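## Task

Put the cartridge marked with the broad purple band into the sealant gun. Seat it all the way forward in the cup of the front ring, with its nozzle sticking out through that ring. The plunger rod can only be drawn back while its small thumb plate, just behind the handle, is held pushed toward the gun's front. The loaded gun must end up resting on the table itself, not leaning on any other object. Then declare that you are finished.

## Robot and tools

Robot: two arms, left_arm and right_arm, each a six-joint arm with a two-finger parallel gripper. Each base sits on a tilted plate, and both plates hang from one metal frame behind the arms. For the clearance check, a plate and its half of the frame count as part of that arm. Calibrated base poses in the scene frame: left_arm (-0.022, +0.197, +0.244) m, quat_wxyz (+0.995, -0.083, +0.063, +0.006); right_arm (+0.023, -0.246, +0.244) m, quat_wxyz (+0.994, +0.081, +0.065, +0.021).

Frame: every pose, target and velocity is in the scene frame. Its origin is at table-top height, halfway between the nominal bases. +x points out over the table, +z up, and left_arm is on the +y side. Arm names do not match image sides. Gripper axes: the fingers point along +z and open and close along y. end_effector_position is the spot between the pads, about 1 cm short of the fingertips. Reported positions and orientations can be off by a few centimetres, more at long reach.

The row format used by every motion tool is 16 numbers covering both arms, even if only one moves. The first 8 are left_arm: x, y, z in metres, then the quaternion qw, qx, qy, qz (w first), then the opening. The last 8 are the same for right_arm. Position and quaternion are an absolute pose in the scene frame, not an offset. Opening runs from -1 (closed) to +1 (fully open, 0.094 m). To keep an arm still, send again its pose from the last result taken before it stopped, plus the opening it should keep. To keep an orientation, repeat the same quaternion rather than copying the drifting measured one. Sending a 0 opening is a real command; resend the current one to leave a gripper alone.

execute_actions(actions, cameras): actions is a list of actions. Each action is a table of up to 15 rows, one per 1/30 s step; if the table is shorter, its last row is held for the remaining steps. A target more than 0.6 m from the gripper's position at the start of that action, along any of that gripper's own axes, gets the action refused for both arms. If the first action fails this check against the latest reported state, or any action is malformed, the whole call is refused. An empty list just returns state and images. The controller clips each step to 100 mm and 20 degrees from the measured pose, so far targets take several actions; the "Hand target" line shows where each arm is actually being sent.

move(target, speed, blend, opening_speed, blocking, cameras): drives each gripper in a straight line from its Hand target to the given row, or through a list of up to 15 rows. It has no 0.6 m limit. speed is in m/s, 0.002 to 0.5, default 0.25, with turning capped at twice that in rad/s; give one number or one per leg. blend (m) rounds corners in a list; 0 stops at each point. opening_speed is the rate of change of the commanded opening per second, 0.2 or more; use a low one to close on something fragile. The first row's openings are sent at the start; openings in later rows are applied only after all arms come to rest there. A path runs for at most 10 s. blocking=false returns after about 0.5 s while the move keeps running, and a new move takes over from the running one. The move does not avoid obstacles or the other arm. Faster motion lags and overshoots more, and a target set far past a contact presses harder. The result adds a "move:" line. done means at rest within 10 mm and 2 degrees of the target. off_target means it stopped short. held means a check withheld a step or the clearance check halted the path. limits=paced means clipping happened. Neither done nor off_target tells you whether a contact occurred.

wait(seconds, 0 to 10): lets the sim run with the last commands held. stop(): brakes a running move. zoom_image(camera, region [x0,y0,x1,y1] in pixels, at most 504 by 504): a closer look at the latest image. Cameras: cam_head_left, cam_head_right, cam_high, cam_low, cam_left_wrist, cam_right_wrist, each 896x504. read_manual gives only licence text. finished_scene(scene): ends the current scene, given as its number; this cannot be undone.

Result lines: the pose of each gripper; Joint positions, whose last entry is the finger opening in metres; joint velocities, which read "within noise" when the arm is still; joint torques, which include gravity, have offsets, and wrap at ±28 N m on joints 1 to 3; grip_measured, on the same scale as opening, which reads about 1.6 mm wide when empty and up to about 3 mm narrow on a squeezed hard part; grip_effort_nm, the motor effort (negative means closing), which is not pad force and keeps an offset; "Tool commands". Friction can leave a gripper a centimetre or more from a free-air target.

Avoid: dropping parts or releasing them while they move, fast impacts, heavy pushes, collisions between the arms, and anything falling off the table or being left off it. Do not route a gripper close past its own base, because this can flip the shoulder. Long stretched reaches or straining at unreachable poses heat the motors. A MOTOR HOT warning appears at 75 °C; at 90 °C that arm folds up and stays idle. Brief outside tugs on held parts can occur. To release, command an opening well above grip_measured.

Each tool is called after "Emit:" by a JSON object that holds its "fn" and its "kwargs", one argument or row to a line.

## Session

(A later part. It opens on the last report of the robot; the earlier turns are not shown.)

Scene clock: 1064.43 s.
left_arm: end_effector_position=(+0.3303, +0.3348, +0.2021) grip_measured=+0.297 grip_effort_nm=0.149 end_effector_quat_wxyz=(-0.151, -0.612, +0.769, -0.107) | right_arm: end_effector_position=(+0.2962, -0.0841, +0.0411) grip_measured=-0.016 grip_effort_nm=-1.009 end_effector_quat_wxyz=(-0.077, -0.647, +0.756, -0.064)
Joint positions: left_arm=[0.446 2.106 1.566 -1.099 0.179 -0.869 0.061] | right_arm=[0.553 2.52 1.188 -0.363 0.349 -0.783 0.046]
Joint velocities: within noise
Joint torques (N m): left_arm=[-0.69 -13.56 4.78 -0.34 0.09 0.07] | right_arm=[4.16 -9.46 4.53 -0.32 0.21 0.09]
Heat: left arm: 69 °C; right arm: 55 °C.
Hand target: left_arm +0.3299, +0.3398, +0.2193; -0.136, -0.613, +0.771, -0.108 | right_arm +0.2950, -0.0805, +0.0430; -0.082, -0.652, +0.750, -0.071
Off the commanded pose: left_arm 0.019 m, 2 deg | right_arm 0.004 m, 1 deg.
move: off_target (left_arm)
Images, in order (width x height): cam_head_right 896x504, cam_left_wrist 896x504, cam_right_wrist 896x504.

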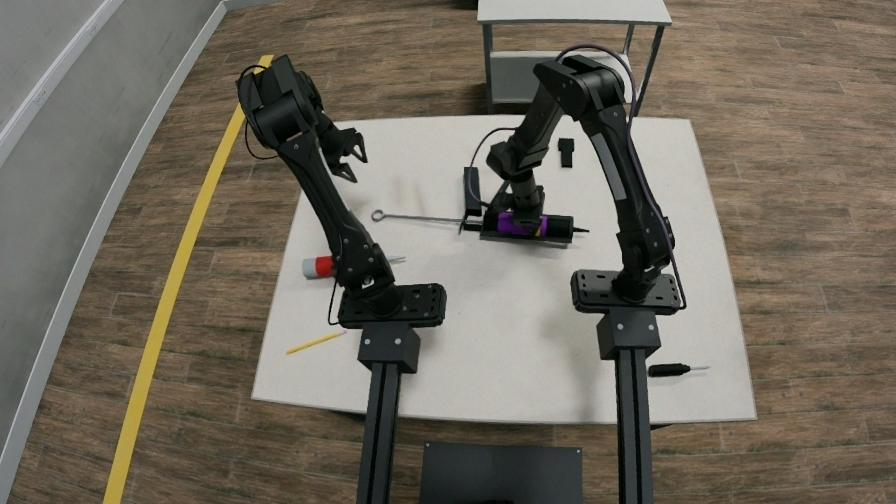

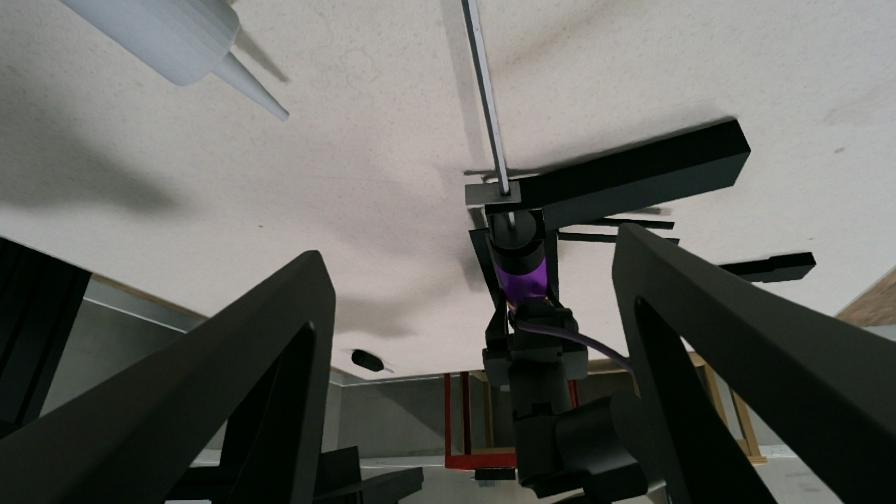

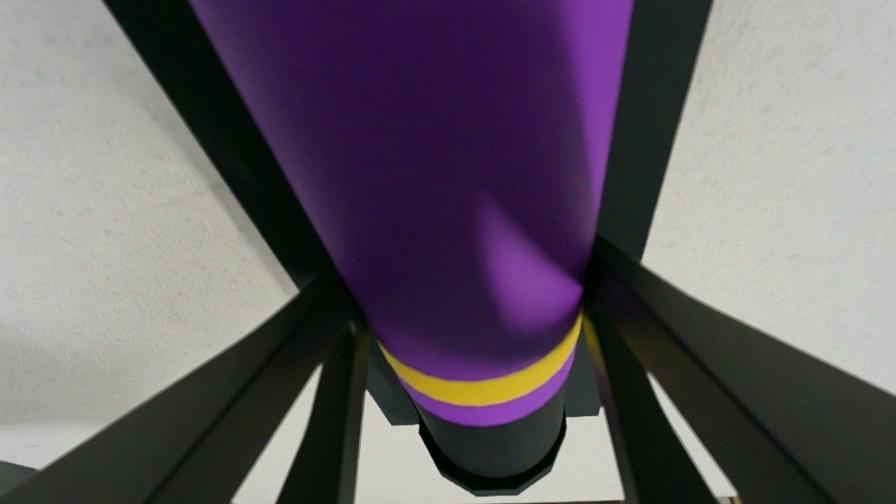

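Emit:
{"fn": "move", "kwargs": {
  "target": [
    [0.33,0.34,0.22,-0.1359,-0.6131,0.7707,-0.1081,0.3,0.2935,-0.0815,0.0397,-0.0932,-0.6505,0.7482,-0.0809,-0.08]
  ],
  "speed": 0.04,
  "cameras": ["cam_right_wrist","cam_left_wrist","cam_head_right"]
}}

Emit:
{"fn": "zoom_image", "kwargs": {
  "camera": "cam_right_wrist",
  "region": [380, 330, 620, 504]
}}

Emit:
{"fn": "zoom_image", "kwargs": {
  "camera": "cam_left_wrist",
  "region": [440, 150, 620, 400]
}}

Emit:
{"fn": "zoom_image", "kwargs": {
  "camera": "cam_head_right",
  "region": [460, 185, 600, 265]
}}

Scene clock: 1070.53 s.
left_arm: end_effector_position=(+0.3303, +0.3348, +0.2021) grip_measured=+0.297 grip_effort_nm=0.134 end_effector_quat_wxyz=(-0.151, -0.612, +0.769, -0.107) | right_arm: end_effector_position=(+0.2958, -0.0844, +0.0383) grip_measured=-0.016 grip_effort_nm=-1.004 end_effector_quat_wxyz=(-0.086, -0.646, +0.755, -0.073)
Joint positions: left_arm=[0.446 2.106 1.566 -1.099 0.179 -0.869 0.061] | right_arm=[0.561 2.542 1.213 -0.387 0.367 -0.767 0.046]
Joint velocities: within noise
Joint torques (N m): left_arm=[-0.55 -13.65 4.7 -0.32 0.08 0.09] | right_arm=[4.14 -9.39 4.38 -0.4 0.23 0.08]
Heat: left arm: 69 °C; right arm: 54 °C.
Hand target: left_arm +0.3299, +0.3398, +0.2193; -0.136, -0.613, +0.771, -0.108 | right_arm +0.2935, -0.0815, +0.0397; -0.093, -0.651, +0.749, -0.081
Off the commanded pose: left_arm 0.019 m, 2 deg | right_arm 0.004 m, 2 deg.
move: off_target (left_arm)
Images, in order (width x height): cam_head_right 896x504, cam_left_wrist 896x504, cam_right_wrist 896x504.

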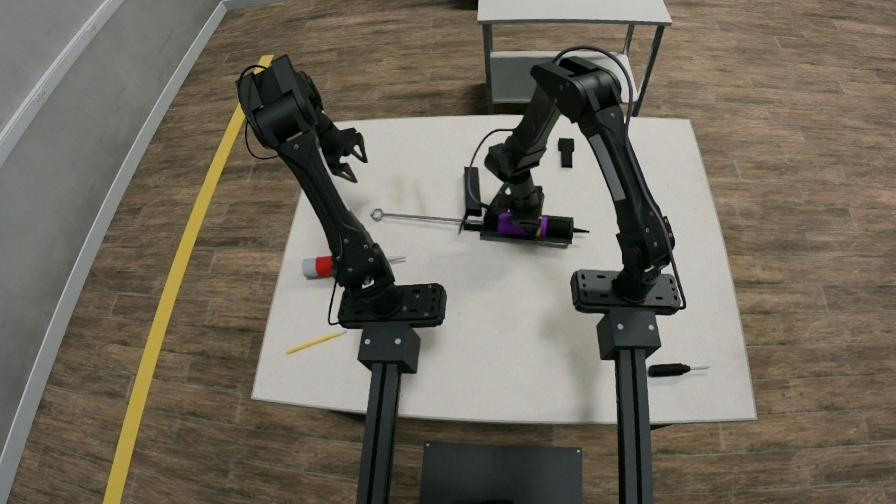

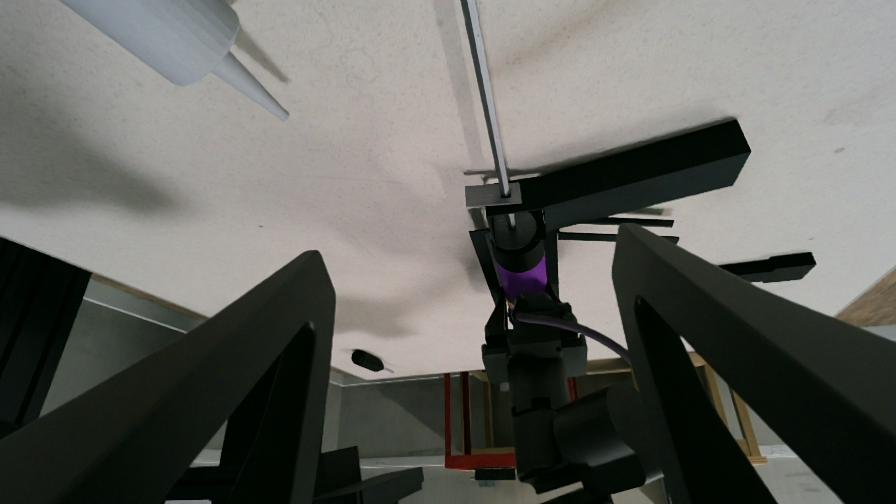

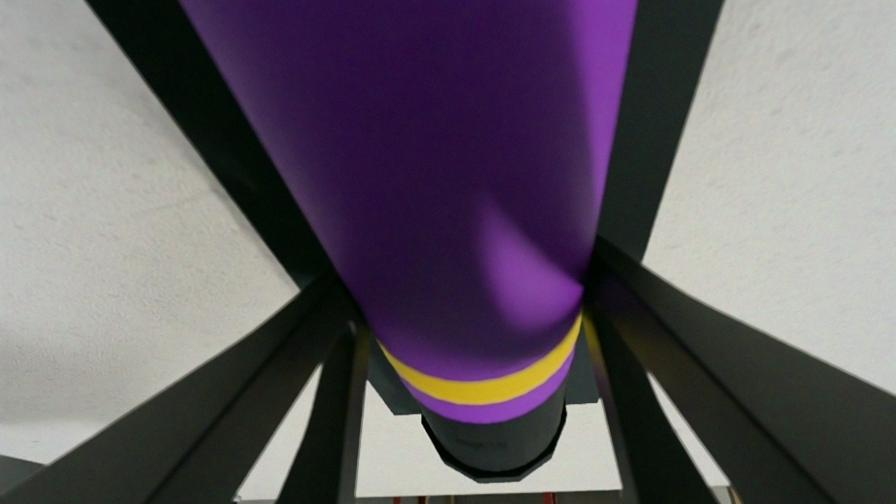

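Scaled by 2.100 from the camera's 896x504 image, which has a finer 1280x720 frame.

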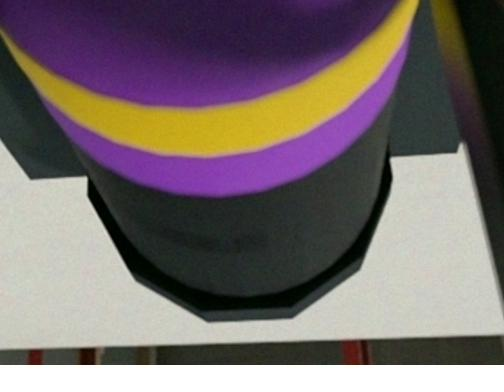

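Scaled by 2.016 from the camera's 896x504 image, which has a finer 1280x720 frame.

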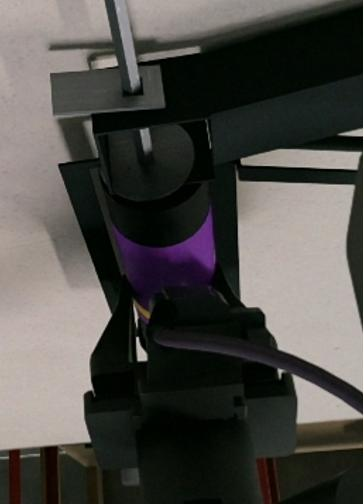

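Scaled by 3.600 from the camera's 896x504 image, which has a finer 1280x720 frame.

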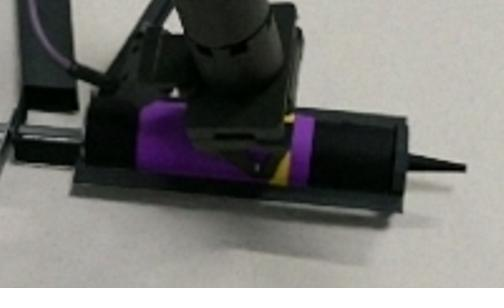

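Emit:
{"fn": "move", "kwargs": {
  "target": [
    [0.33,0.34,0.22,-0.1359,-0.6131,0.7707,-0.1081,0.3,0.2935,-0.0815,0.0407,-0.0932,-0.6505,0.7482,-0.0809,0.3]
  ],
  "speed": 0.04,
  "opening_speed": 0.3,
  "cameras": ["cam_right_wrist","cam_left_wrist","cam_head_right"]
}}

Emit:
{"fn": "zoom_image", "kwargs": {
  "camera": "cam_left_wrist",
  "region": [440, 150, 620, 400]
}}

Emit:
{"fn": "zoom_image", "kwargs": {
  "camera": "cam_head_right",
  "region": [460, 185, 600, 265]
}}

Scene clock: 1076.13 s.
left_arm: end_effector_position=(+0.3303, +0.3348, +0.2021) grip_measured=+0.297 grip_effort_nm=0.134 end_effector_quat_wxyz=(-0.151, -0.612, +0.769, -0.107) | right_arm: end_effector_position=(+0.2943, -0.0854, +0.0393) grip_measured=+0.297 grip_effort_nm=0.173 end_effector_quat_wxyz=(-0.091, -0.646, +0.754, -0.075)
Joint positions: left_arm=[0.446 2.106 1.566 -1.099 0.179 -0.869 0.061] | right_arm=[0.564 2.542 1.216 -0.401 0.372 -0.762 0.061]
Joint velocities: within noise
Joint torques (N m): left_arm=[-0.59 -13.59 4.74 -0.34 0.09 0.08] | right_arm=[4.01 -9.62 4.07 -0.32 0.18 0.06]
Heat: left arm: 70 °C; right arm: 53 °C.
Hand target: left_arm +0.3299, +0.3398, +0.2193; -0.136, -0.613, +0.771, -0.108 | right_arm +0.2934, -0.0816, +0.0407; -0.093, -0.651, +0.749, -0.081
Off the commanded pose: left_arm 0.019 m, 2 deg | right_arm 0.004 m, 1 deg.
move: off_target (left_arm)
Images, in order (width x height): cam_head_right 896x504, cam_left_wrist 896x504, cam_right_wrist 896x504.

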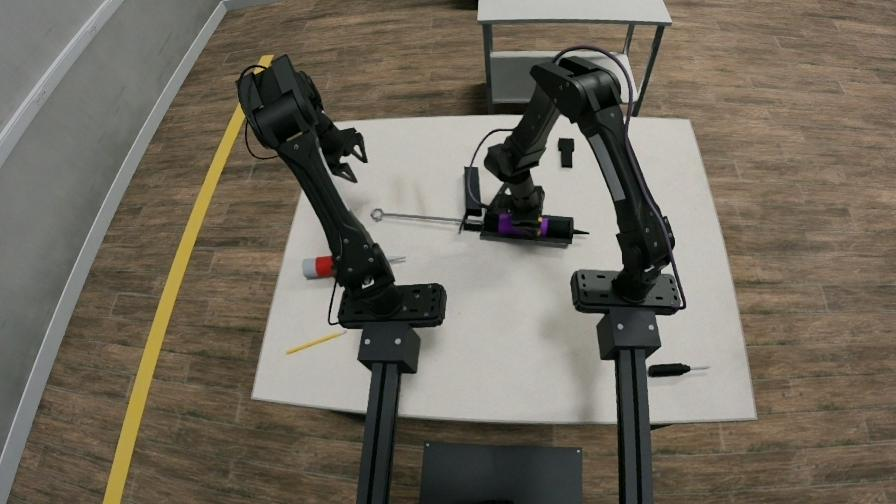

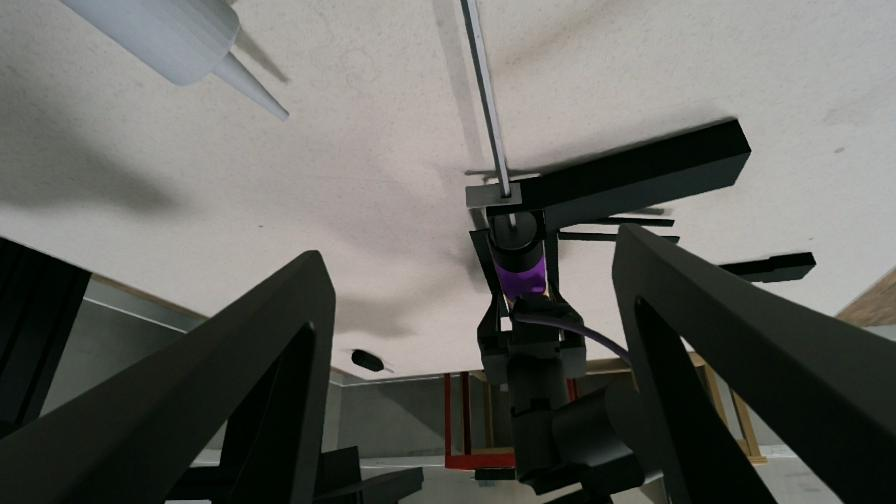

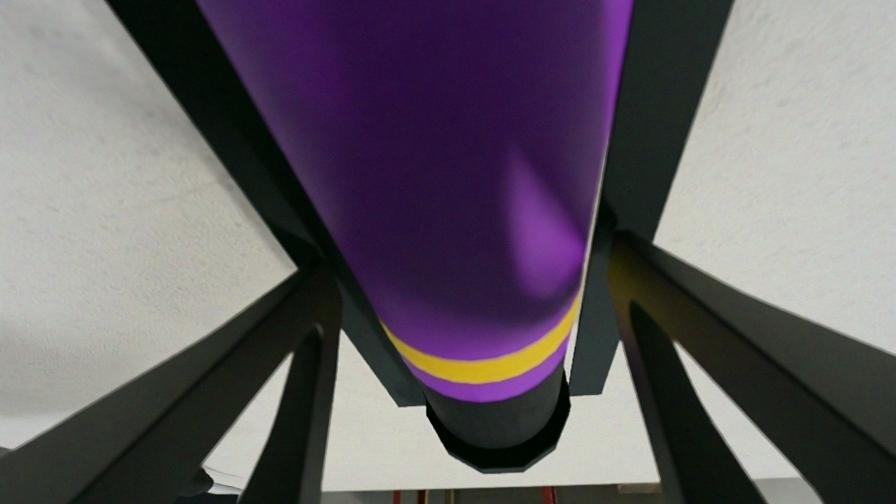

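Scaled by 2.016 from the camera's 896x504 image, which has a finer 1280x720 frame.

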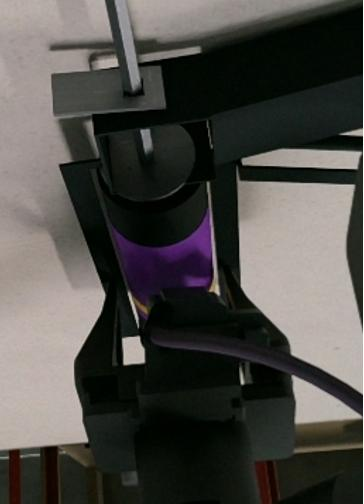

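Scaled by 3.600 from the camera's 896x504 image, which has a finer 1280x720 frame.

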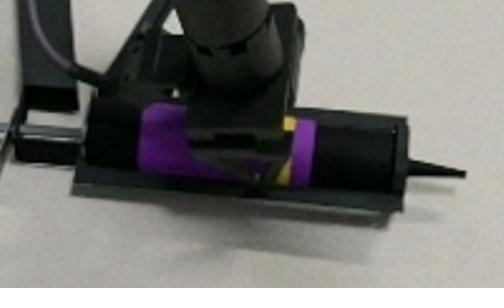

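Emit:
{"fn": "move", "kwargs": {
  "target": [
    [0.33,0.34,0.22,-0.1359,-0.6131,0.7707,-0.1081,0.3,0.2935,-0.0785,0.06,-0.0932,-0.6505,0.7482,-0.0809,0.3],
    [0.33,0.34,0.22,-0.1359,-0.6131,0.7707,-0.1081,0.3,0.2935,-0.0615,0.13,-0.0932,-0.6505,0.7482,-0.0809,0.3]
  ],
  "speed": 0.08,
  "blend": 0.01,
  "cameras": ["cam_right_wrist","cam_left_wrist","cam_head_right","cam_low"]
}}

Emit:
{"fn": "zoom_image", "kwargs": {
  "camera": "cam_left_wrist",
  "region": [440, 150, 620, 400]
}}

Emit:
{"fn": "zoom_image", "kwargs": {
  "camera": "cam_head_right",
  "region": [460, 185, 600, 265]
}}

Emit:
{"fn": "zoom_image", "kwargs": {
  "camera": "cam_low",
  "region": [470, 200, 600, 290]
}}

Scene clock: 1084.83 s.
left_arm: end_effector_position=(+0.3303, +0.3348, +0.2021) grip_measured=+0.297 grip_effort_nm=0.125 end_effector_quat_wxyz=(-0.151, -0.612, +0.769, -0.107) | right_arm: end_effector_position=(+0.2885, -0.0709, +0.1175) grip_measured=+0.297 grip_effort_nm=0.164 end_effector_quat_wxyz=(-0.108, -0.650, +0.748, -0.084)
Joint positions: left_arm=[0.446 2.106 1.566 -1.099 0.179 -0.869 0.061] | right_arm=[0.662 2.352 1.249 -0.699 0.372 -0.661 0.061]
Joint velocities: within noise
Joint torques (N m): left_arm=[-0.64 -13.67 4.68 -0.32 0.08 0.08] | right_arm=[3.79 -12.6 5.2 -0.37 0.05 0.08]
Heat: left arm: 70 °C; right arm: 53 °C.
Hand target: left_arm +0.3299, +0.3398, +0.2193; -0.136, -0.613, +0.771, -0.108 | right_arm +0.2933, -0.0617, +0.1298; -0.093, -0.651, +0.749, -0.081
Off the commanded pose: left_arm 0.019 m, 2 deg | right_arm 0.016 m, 2 deg.
move: off_target (left_arm, right_arm); blend cut to 0.0098 m at target 1
Images, in order (width x height): cam_head_right 896x504, cam_low 896x504, cam_left_wrist 896x504, cam_right_wrist 896x504.

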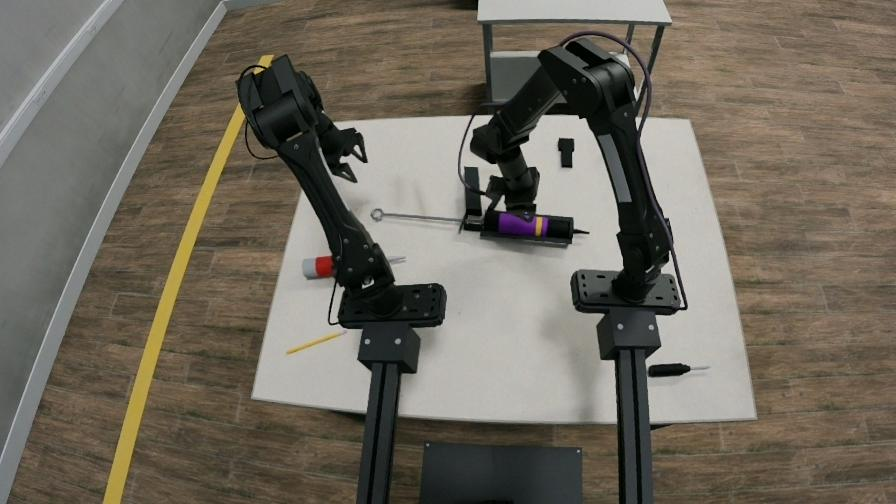

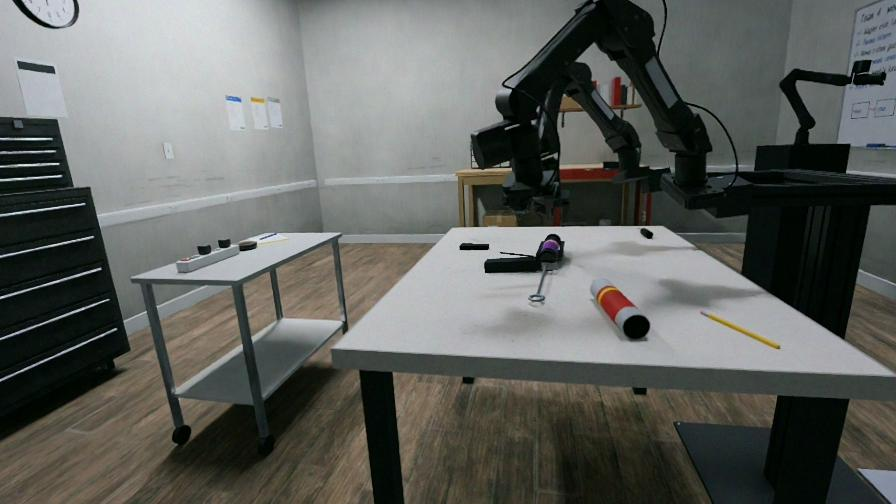

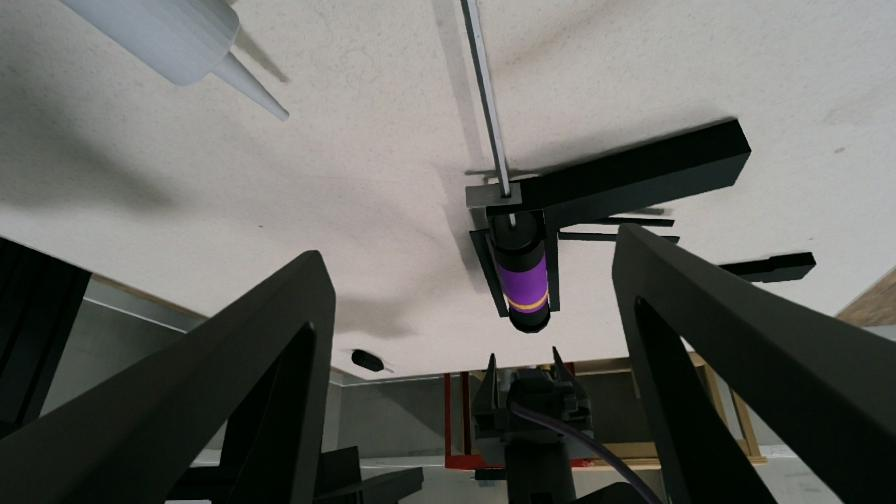

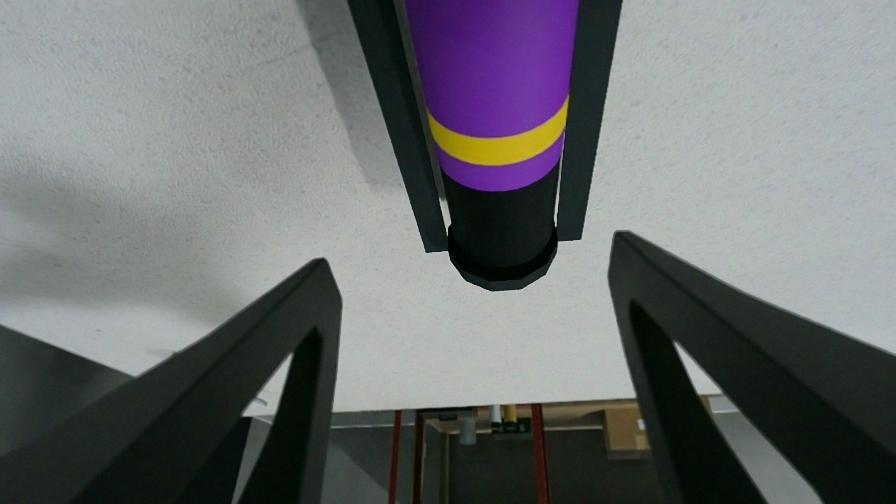

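Scaled by 2.016 from the camera's 896x504 image, which has a finer 1280x720 frame.

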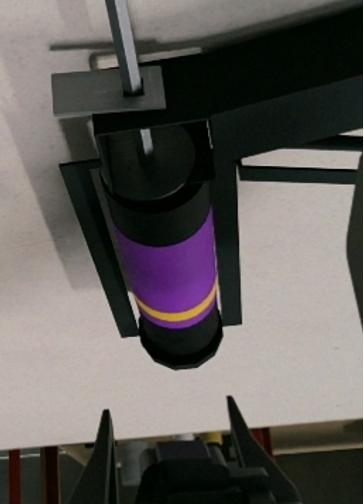

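Scaled by 3.600 from the camera's 896x504 image, which has a finer 1280x720 frame.

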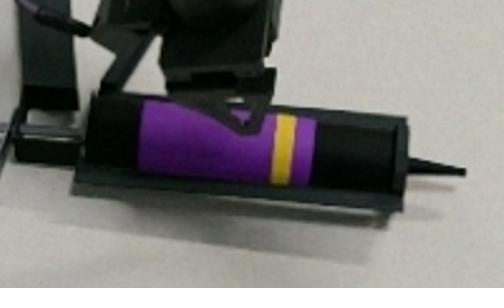

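Scaled by 3.877 from the camera's 896x504 image, which has a finer 1280x720 frame.

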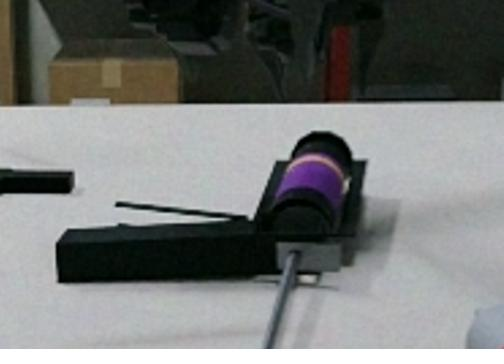

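Emit:
{"fn": "move", "kwargs": {
  "target": [
    [0.36,0.35,0.16,0,-0.6428,0.766,0,0.3,0.27,-0.16,0.22,0,-0.6428,0.766,0,0.3]
  ],
  "speed": 0.2
}}

Scene clock: 1091.50 s.
left_arm: end_effector_position=(+0.3551, +0.3503, +0.1554) grip_measured=+0.297 grip_effort_nm=0.144 end_effector_quat_wxyz=(-0.014, -0.641, +0.767, +0.000) | right_arm: end_effector_position=(+0.2747, -0.1587, +0.2178) grip_measured=+0.297 grip_effort_nm=0.164 end_effector_quat_wxyz=(+0.002, -0.642, +0.767, -0.009)
Joint positions: left_arm=[0.342 2.106 1.393 -0.708 -0.103 -1.032 0.061] | right_arm=[0.42 1.659 0.816 -0.669 0.218 -0.938 0.061]
Joint velocities: within noise
Joint torques (N m): left_arm=[-2.22 -10.43 4.45 0.36 -0.1 -0.12] | right_arm=[0.96 -7.34 4.64 0.07 -0.17 -0.09]
Heat: left arm: 69 °C; right arm: 53 °C.
Hand target: left_arm +0.3600, +0.3500, +0.1601; +0.000, -0.643, +0.766, +0.000 | right_arm +0.2700, -0.1600, +0.2198; +0.000, -0.643, +0.766, +0.000
Off the commanded pose: left_arm 0.007 m, 2 deg | right_arm 0.005 m, 1 deg.
move: done

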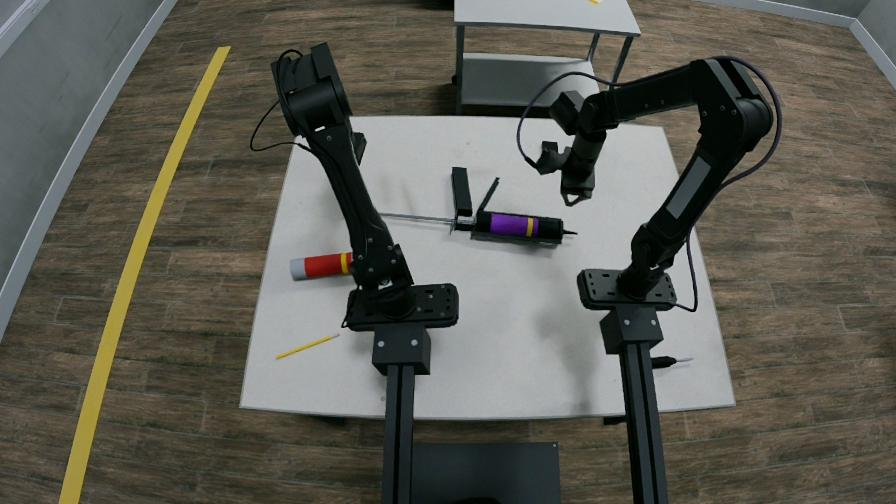

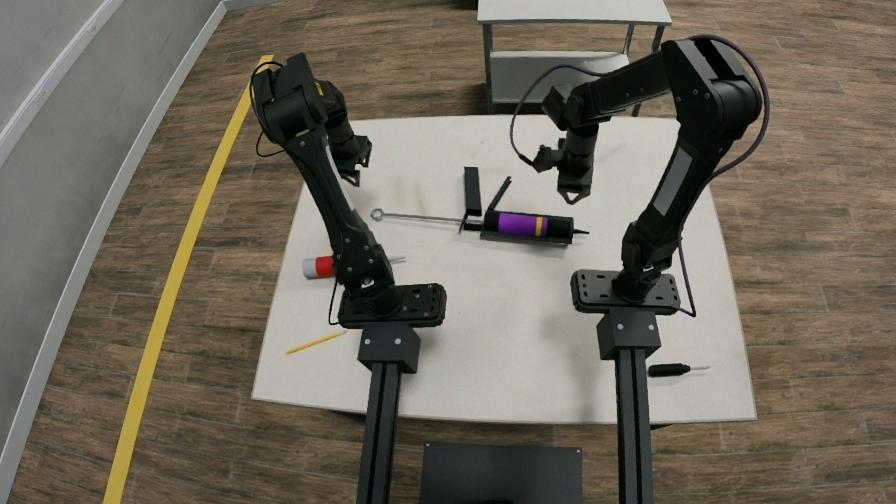

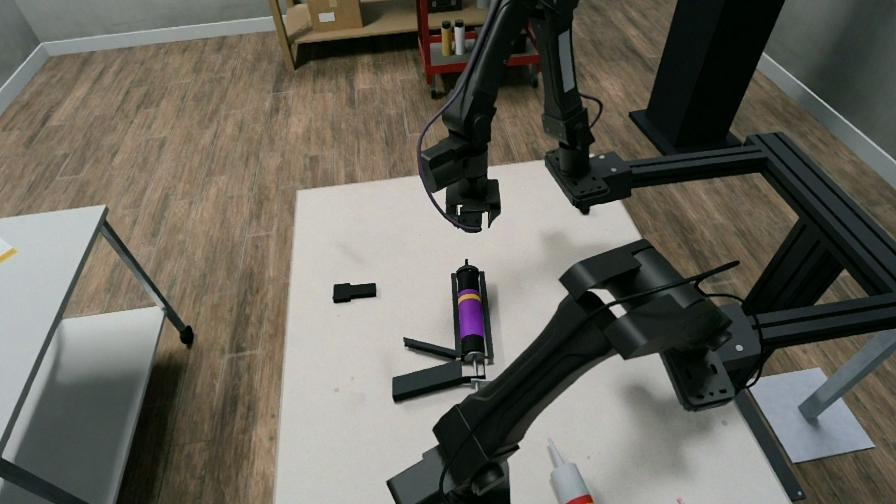

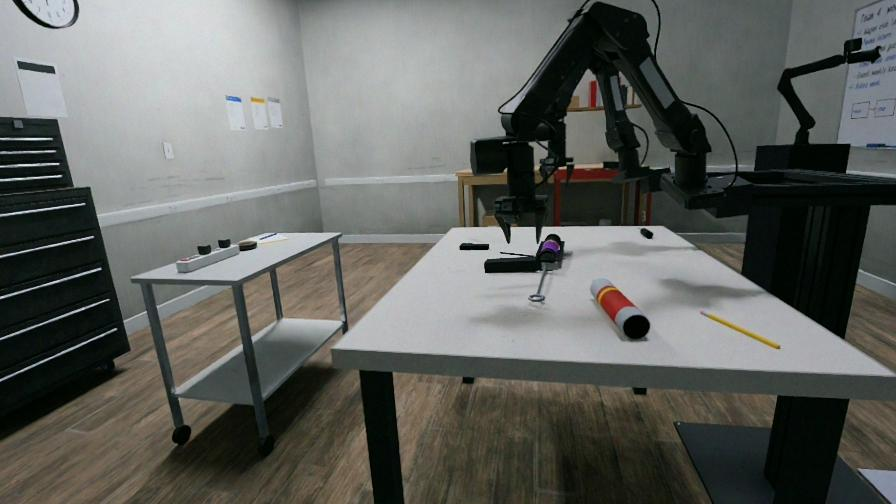

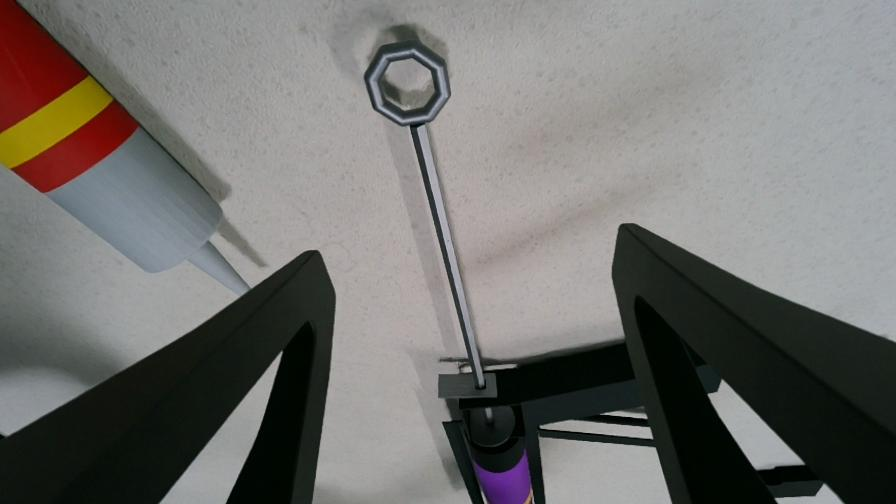

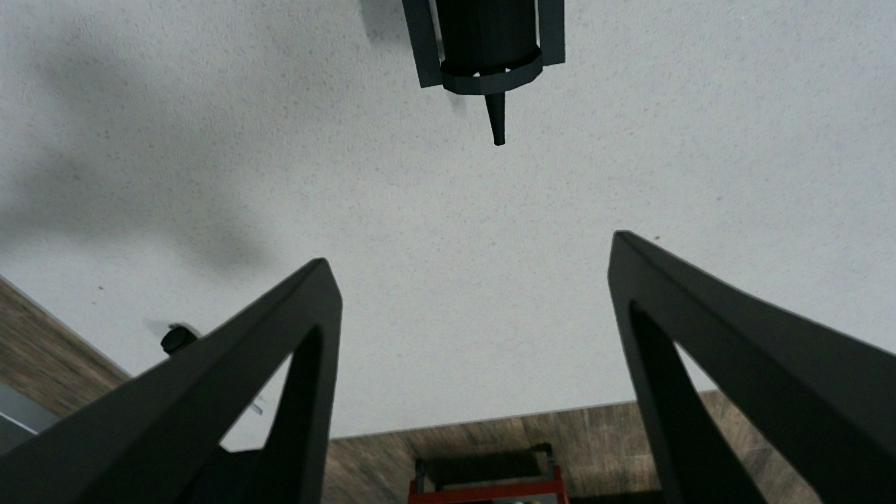

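Emit:
{"fn": "move", "kwargs": {
  "target": [
    [0.333,0.318,0.075,0,-0.6678,0.7443,0,0.3,0.27,-0.16,0.22,0,-0.6428,0.766,0,0.3]
  ],
  "speed": 0.12,
  "cameras": ["cam_left_wrist"]
}}

Scene clock: 1098.87 s.
left_arm: end_effector_position=(+0.3337, +0.3229, +0.0818) grip_measured=+0.297 grip_effort_nm=0.139 end_effector_quat_wxyz=(+0.001, -0.669, +0.744, -0.005) | right_arm: end_effector_position=(+0.2745, -0.1586, +0.2178) grip_measured=+0.297 grip_effort_nm=0.164 end_effector_quat_wxyz=(+0.002, -0.642, +0.766, -0.008)
Joint positions: left_arm=[0.316 2.214 1.183 -0.361 -0.108 -1.127 0.061] | right_arm=[0.42 1.659 0.816 -0.67 0.217 -0.939 0.061]
Joint velocities: within noise
Joint torques (N m): left_arm=[-2.51 -7.34 3.69 0.41 -0.09 -0.1] | right_arm=[0.95 -7.28 4.64 0.08 -0.12 -0.07]
Heat: left arm: 66 °C; right arm: 53 °C.
Hand target: left_arm +0.3328, +0.3180, +0.0752; +0.000, -0.668, +0.744, +0.000 | right_arm +0.2699, -0.1599, +0.2198; +0.000, -0.643, +0.766, +0.000
Off the commanded pose: left_arm 0.008 m, 1 deg | right_arm 0.005 m, 1 deg.
move: done
Images, in order (width x height): cam_left_wrist 896x504.

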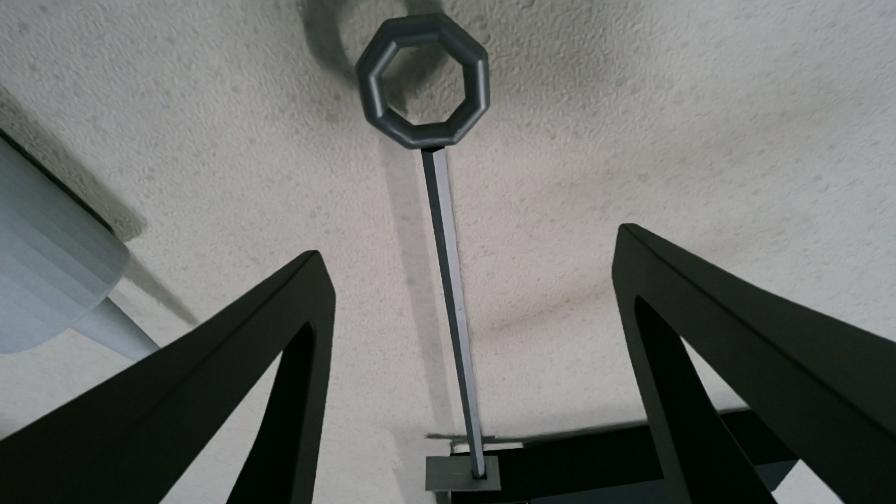

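Emit:
{"fn": "move", "kwargs": {
  "target": [
    [0.327,0.310,0.045,0,-0.6678,0.7443,0,0.3,0.27,-0.16,0.22,0,-0.6428,0.766,0,0.3],
    [0.3255,0.308,0.018,0,-0.6678,0.7443,0,0.3,0.27,-0.16,0.22,0,-0.6428,0.766,0,0.3]
  ],
  "speed": 0.08,
  "cameras": ["cam_left_wrist"]
}}

Scene clock: 1106.57 s.
left_arm: end_effector_position=(+0.3211, +0.3094, +0.0236) grip_measured=+0.297 grip_effort_nm=0.139 end_effector_quat_wxyz=(-0.006, -0.668, +0.744, -0.002) | right_arm: end_effector_position=(+0.2744, -0.1587, +0.2178) grip_measured=+0.297 grip_effort_nm=0.168 end_effector_quat_wxyz=(+0.002, -0.642, +0.766, -0.008)
Joint positions: left_arm=[0.311 2.387 1.169 -0.189 -0.109 -1.132 0.061] | right_arm=[0.42 1.659 0.816 -0.67 0.217 -0.939 0.061]
Joint velocities: within noise
Joint torques (N m): left_arm=[-2.26 -7.24 4.16 0.41 -0.08 -0.07] | right_arm=[0.9 -7.38 4.72 0.1 -0.11 -0.07]
Heat: left arm: 61 °C; right arm: 53 °C.
Hand target: left_arm +0.3254, +0.3079, +0.0182; +0.000, -0.668, +0.744, +0.000 | right_arm +0.2699, -0.1600, +0.2198; +0.000, -0.643, +0.766, +0.000
Off the commanded pose: left_arm 0.007 m, 1 deg | right_arm 0.005 m, 1 deg.
move: done
Images, in order (width x height): cam_left_wrist 896x504.

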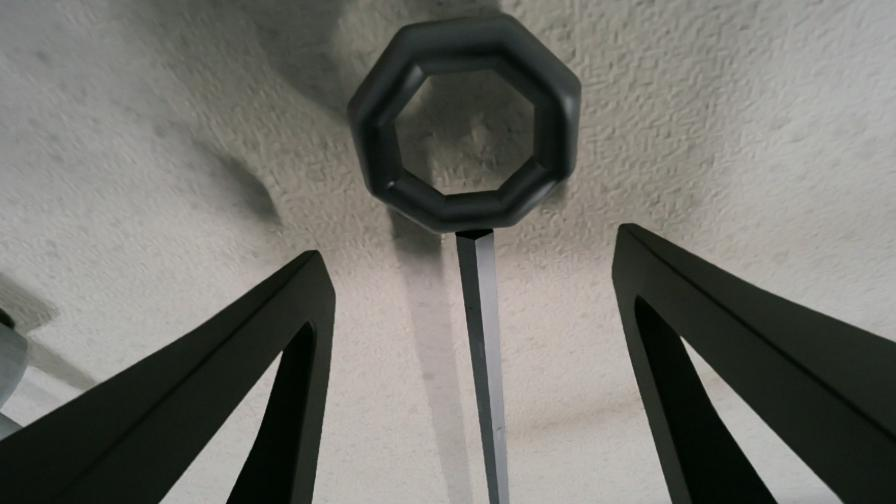

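Emit:
{"fn": "move", "kwargs": {
  "target": [
    [0.332,0.310,0.040,0,-0.6678,0.7443,0,0.3,0.27,-0.16,0.22,0,-0.6428,0.766,0,0.3],
    [0.330,0.309,0.017,0,-0.6678,0.7443,0,0.3,0.27,-0.16,0.22,0,-0.6428,0.766,0,0.3]
  ],
  "speed": 0.08,
  "cameras": ["cam_left_wrist"]
}}

Scene clock: 1114.33 s.
left_arm: end_effector_position=(+0.3272, +0.3109, +0.0240) grip_measured=+0.297 grip_effort_nm=0.139 end_effector_quat_wxyz=(-0.003, -0.668, +0.744, -0.003) | right_arm: end_effector_position=(+0.2743, -0.1587, +0.2178) grip_measured=+0.297 grip_effort_nm=0.168 end_effector_quat_wxyz=(+0.002, -0.642, +0.766, -0.008)
Joint positions: left_arm=[0.309 2.394 1.193 -0.201 -0.11 -1.134 0.061] | right_arm=[0.42 1.659 0.816 -0.67 0.217 -0.939 0.061]
Joint velocities: within noise
Joint torques (N m): left_arm=[-2.15 -7.09 4.22 0.37 -0.07 -0.06] | right_arm=[0.91 -7.36 4.67 0.07 -0.12 -0.05]
Heat: left arm: 59 °C; right arm: 53 °C.
Hand target: left_arm +0.3297, +0.3089, +0.0173; +0.000, -0.668, +0.744, +0.000 | right_arm +0.2699, -0.1600, +0.2198; +0.000, -0.643, +0.766, +0.000
Off the commanded pose: left_arm 0.008 m, 0 deg | right_arm 0.005 m, 1 deg.
move: done
Images, in order (width x height): cam_left_wrist 896x504.

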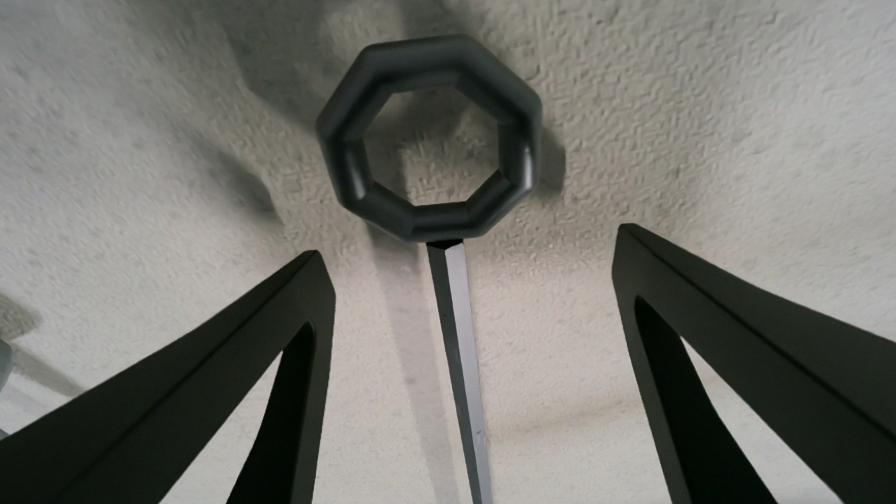

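Emit:
{"fn": "move", "kwargs": {
  "target": [
    [0.330,0.309,0.017,0,-0.6678,0.7443,0,-1,0.27,-0.16,0.22,0,-0.6428,0.766,0,0.3]
  ],
  "opening_speed": 0.5,
  "cameras": ["cam_left_wrist"]
}}

Scene clock: 1119.00 s.
left_arm: end_effector_position=(+0.3273, +0.3110, +0.0240) grip_measured=-0.871 grip_effort_nm=-1.018 end_effector_quat_wxyz=(-0.003, -0.668, +0.744, -0.003) | right_arm: end_effector_position=(+0.2743, -0.1587, +0.2178) grip_measured=+0.297 grip_effort_nm=0.164 end_effector_quat_wxyz=(+0.002, -0.642, +0.766, -0.008)
Joint positions: left_arm=[0.309 2.394 1.193 -0.2 -0.11 -1.134 0.006] | right_arm=[0.42 1.659 0.816 -0.67 0.217 -0.939 0.061]
Joint velocities: within noise
Joint torques (N m): left_arm=[-2.21 -7.19 4.34 0.39 -0.09 -0.03] | right_arm=[0.88 -7.41 4.66 0.09 -0.1 -0.06]
Heat: left arm: 57 °C; right arm: 53 °C.
Hand target: left_arm +0.3298, +0.3089, +0.0172; +0.000, -0.668, +0.744, +0.000 | right_arm +0.2700, -0.1600, +0.2198; +0.000, -0.643, +0.766, +0.000
Off the commanded pose: left_arm 0.008 m, 0 deg | right_arm 0.005 m, 1 deg.
move: done
Images, in order (width x height): cam_left_wrist 896x504.

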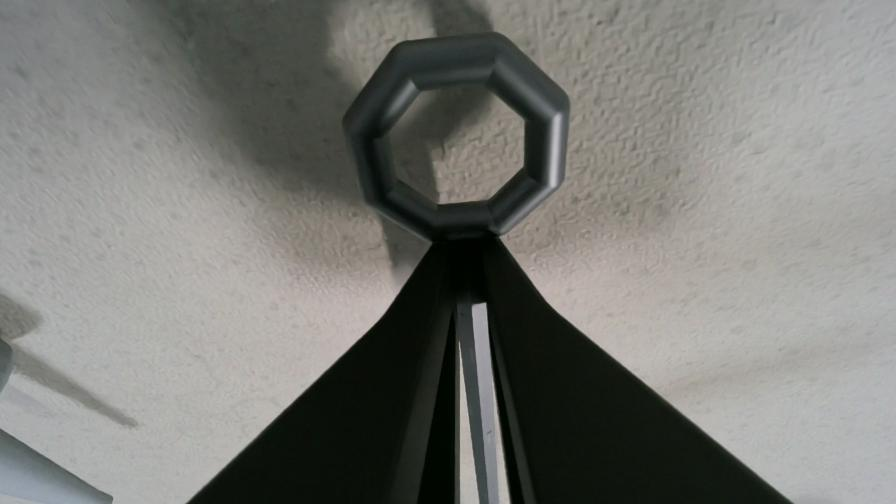

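Emit:
{"fn": "move", "kwargs": {
  "target": [
    [0.3285,0.298,0.017,0,-0.6678,0.7443,0,-1,0.27,-0.16,0.22,0,-0.6428,0.766,0,0.3]
  ],
  "speed": 0.03,
  "cameras": ["cam_left_wrist","cam_head_right","cam_right_wrist"]
}}

Emit:
{"fn": "zoom_image", "kwargs": {
  "camera": "cam_head_right",
  "region": [460, 185, 600, 265]
}}

Scene clock: 1122.47 s.
left_arm: end_effector_position=(+0.3295, +0.3095, +0.0246) grip_measured=-0.872 grip_effort_nm=-1.033 end_effector_quat_wxyz=(+0.004, -0.667, +0.745, +0.004) | right_arm: end_effector_position=(+0.2743, -0.1586, +0.2178) grip_measured=+0.297 grip_effort_nm=0.168 end_effector_quat_wxyz=(+0.002, -0.642, +0.766, -0.008)
Joint positions: left_arm=[0.294 2.394 1.193 -0.195 -0.131 -1.144 0.006] | right_arm=[0.42 1.659 0.816 -0.67 0.217 -0.939 0.061]
Joint velocities: within noise
Joint torques (N m): left_arm=[-3.23 -7.35 2.35 0.49 0.06 -0.23] | right_arm=[0.9 -7.41 4.6 0.11 -0.11 -0.06]
Heat: left arm: 56 °C; right arm: 53 °C.
Hand target: left_arm +0.3281, +0.2981, +0.0174; +0.000, -0.668, +0.744, +0.000 | right_arm +0.2700, -0.1599, +0.2198; +0.000, -0.643, +0.766, +0.000
Off the commanded pose: left_arm 0.014 m, 1 deg | right_arm 0.005 m, 1 deg.
move: off_target (left_arm)
Images, in order (width x height): cam_head_right 896x504, cam_left_wrist 896x504, cam_right_wrist 896x504.

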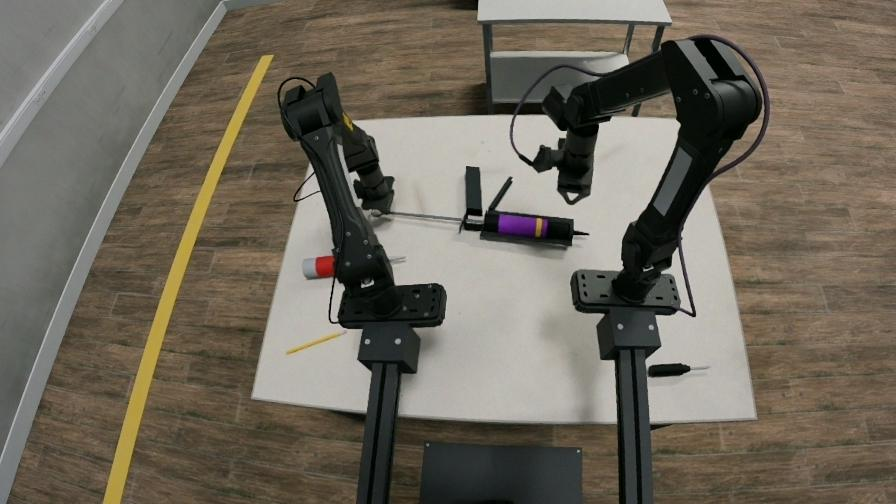

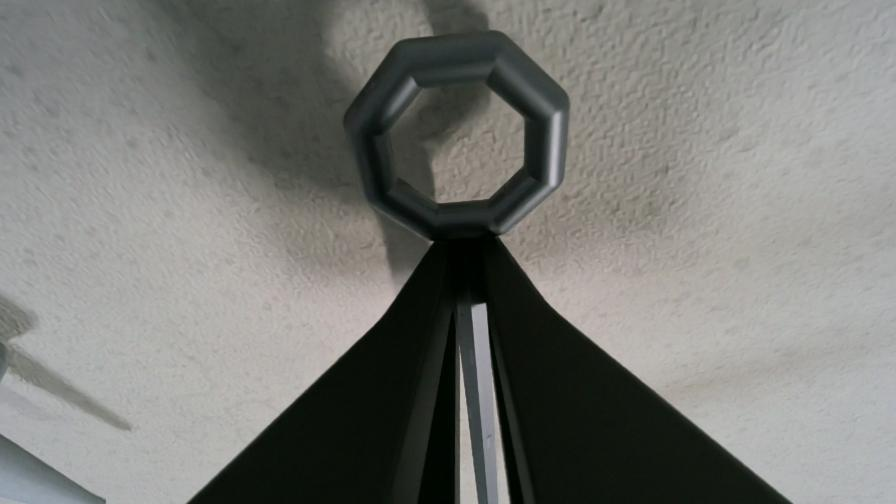

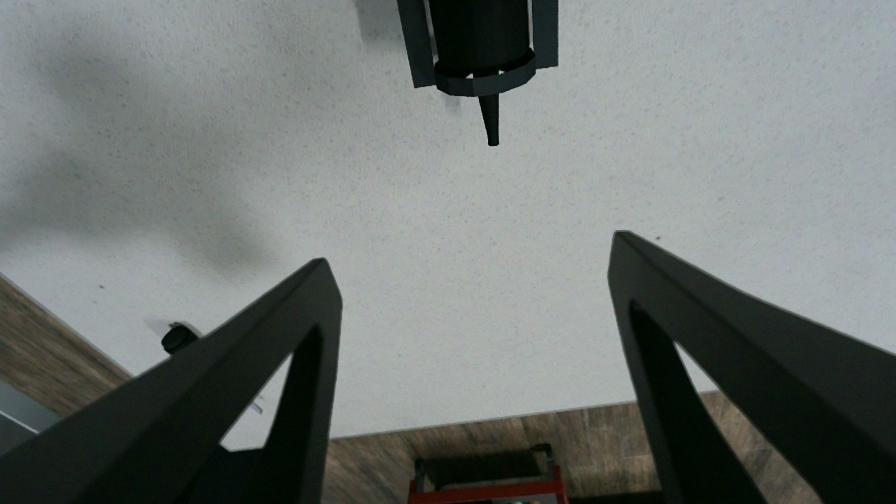

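Scaled by 3.600 from the camera's 896x504 image, which has a finer 1280x720 frame.

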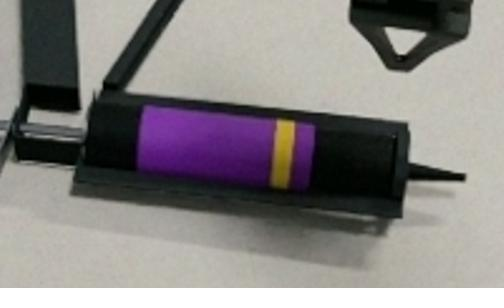

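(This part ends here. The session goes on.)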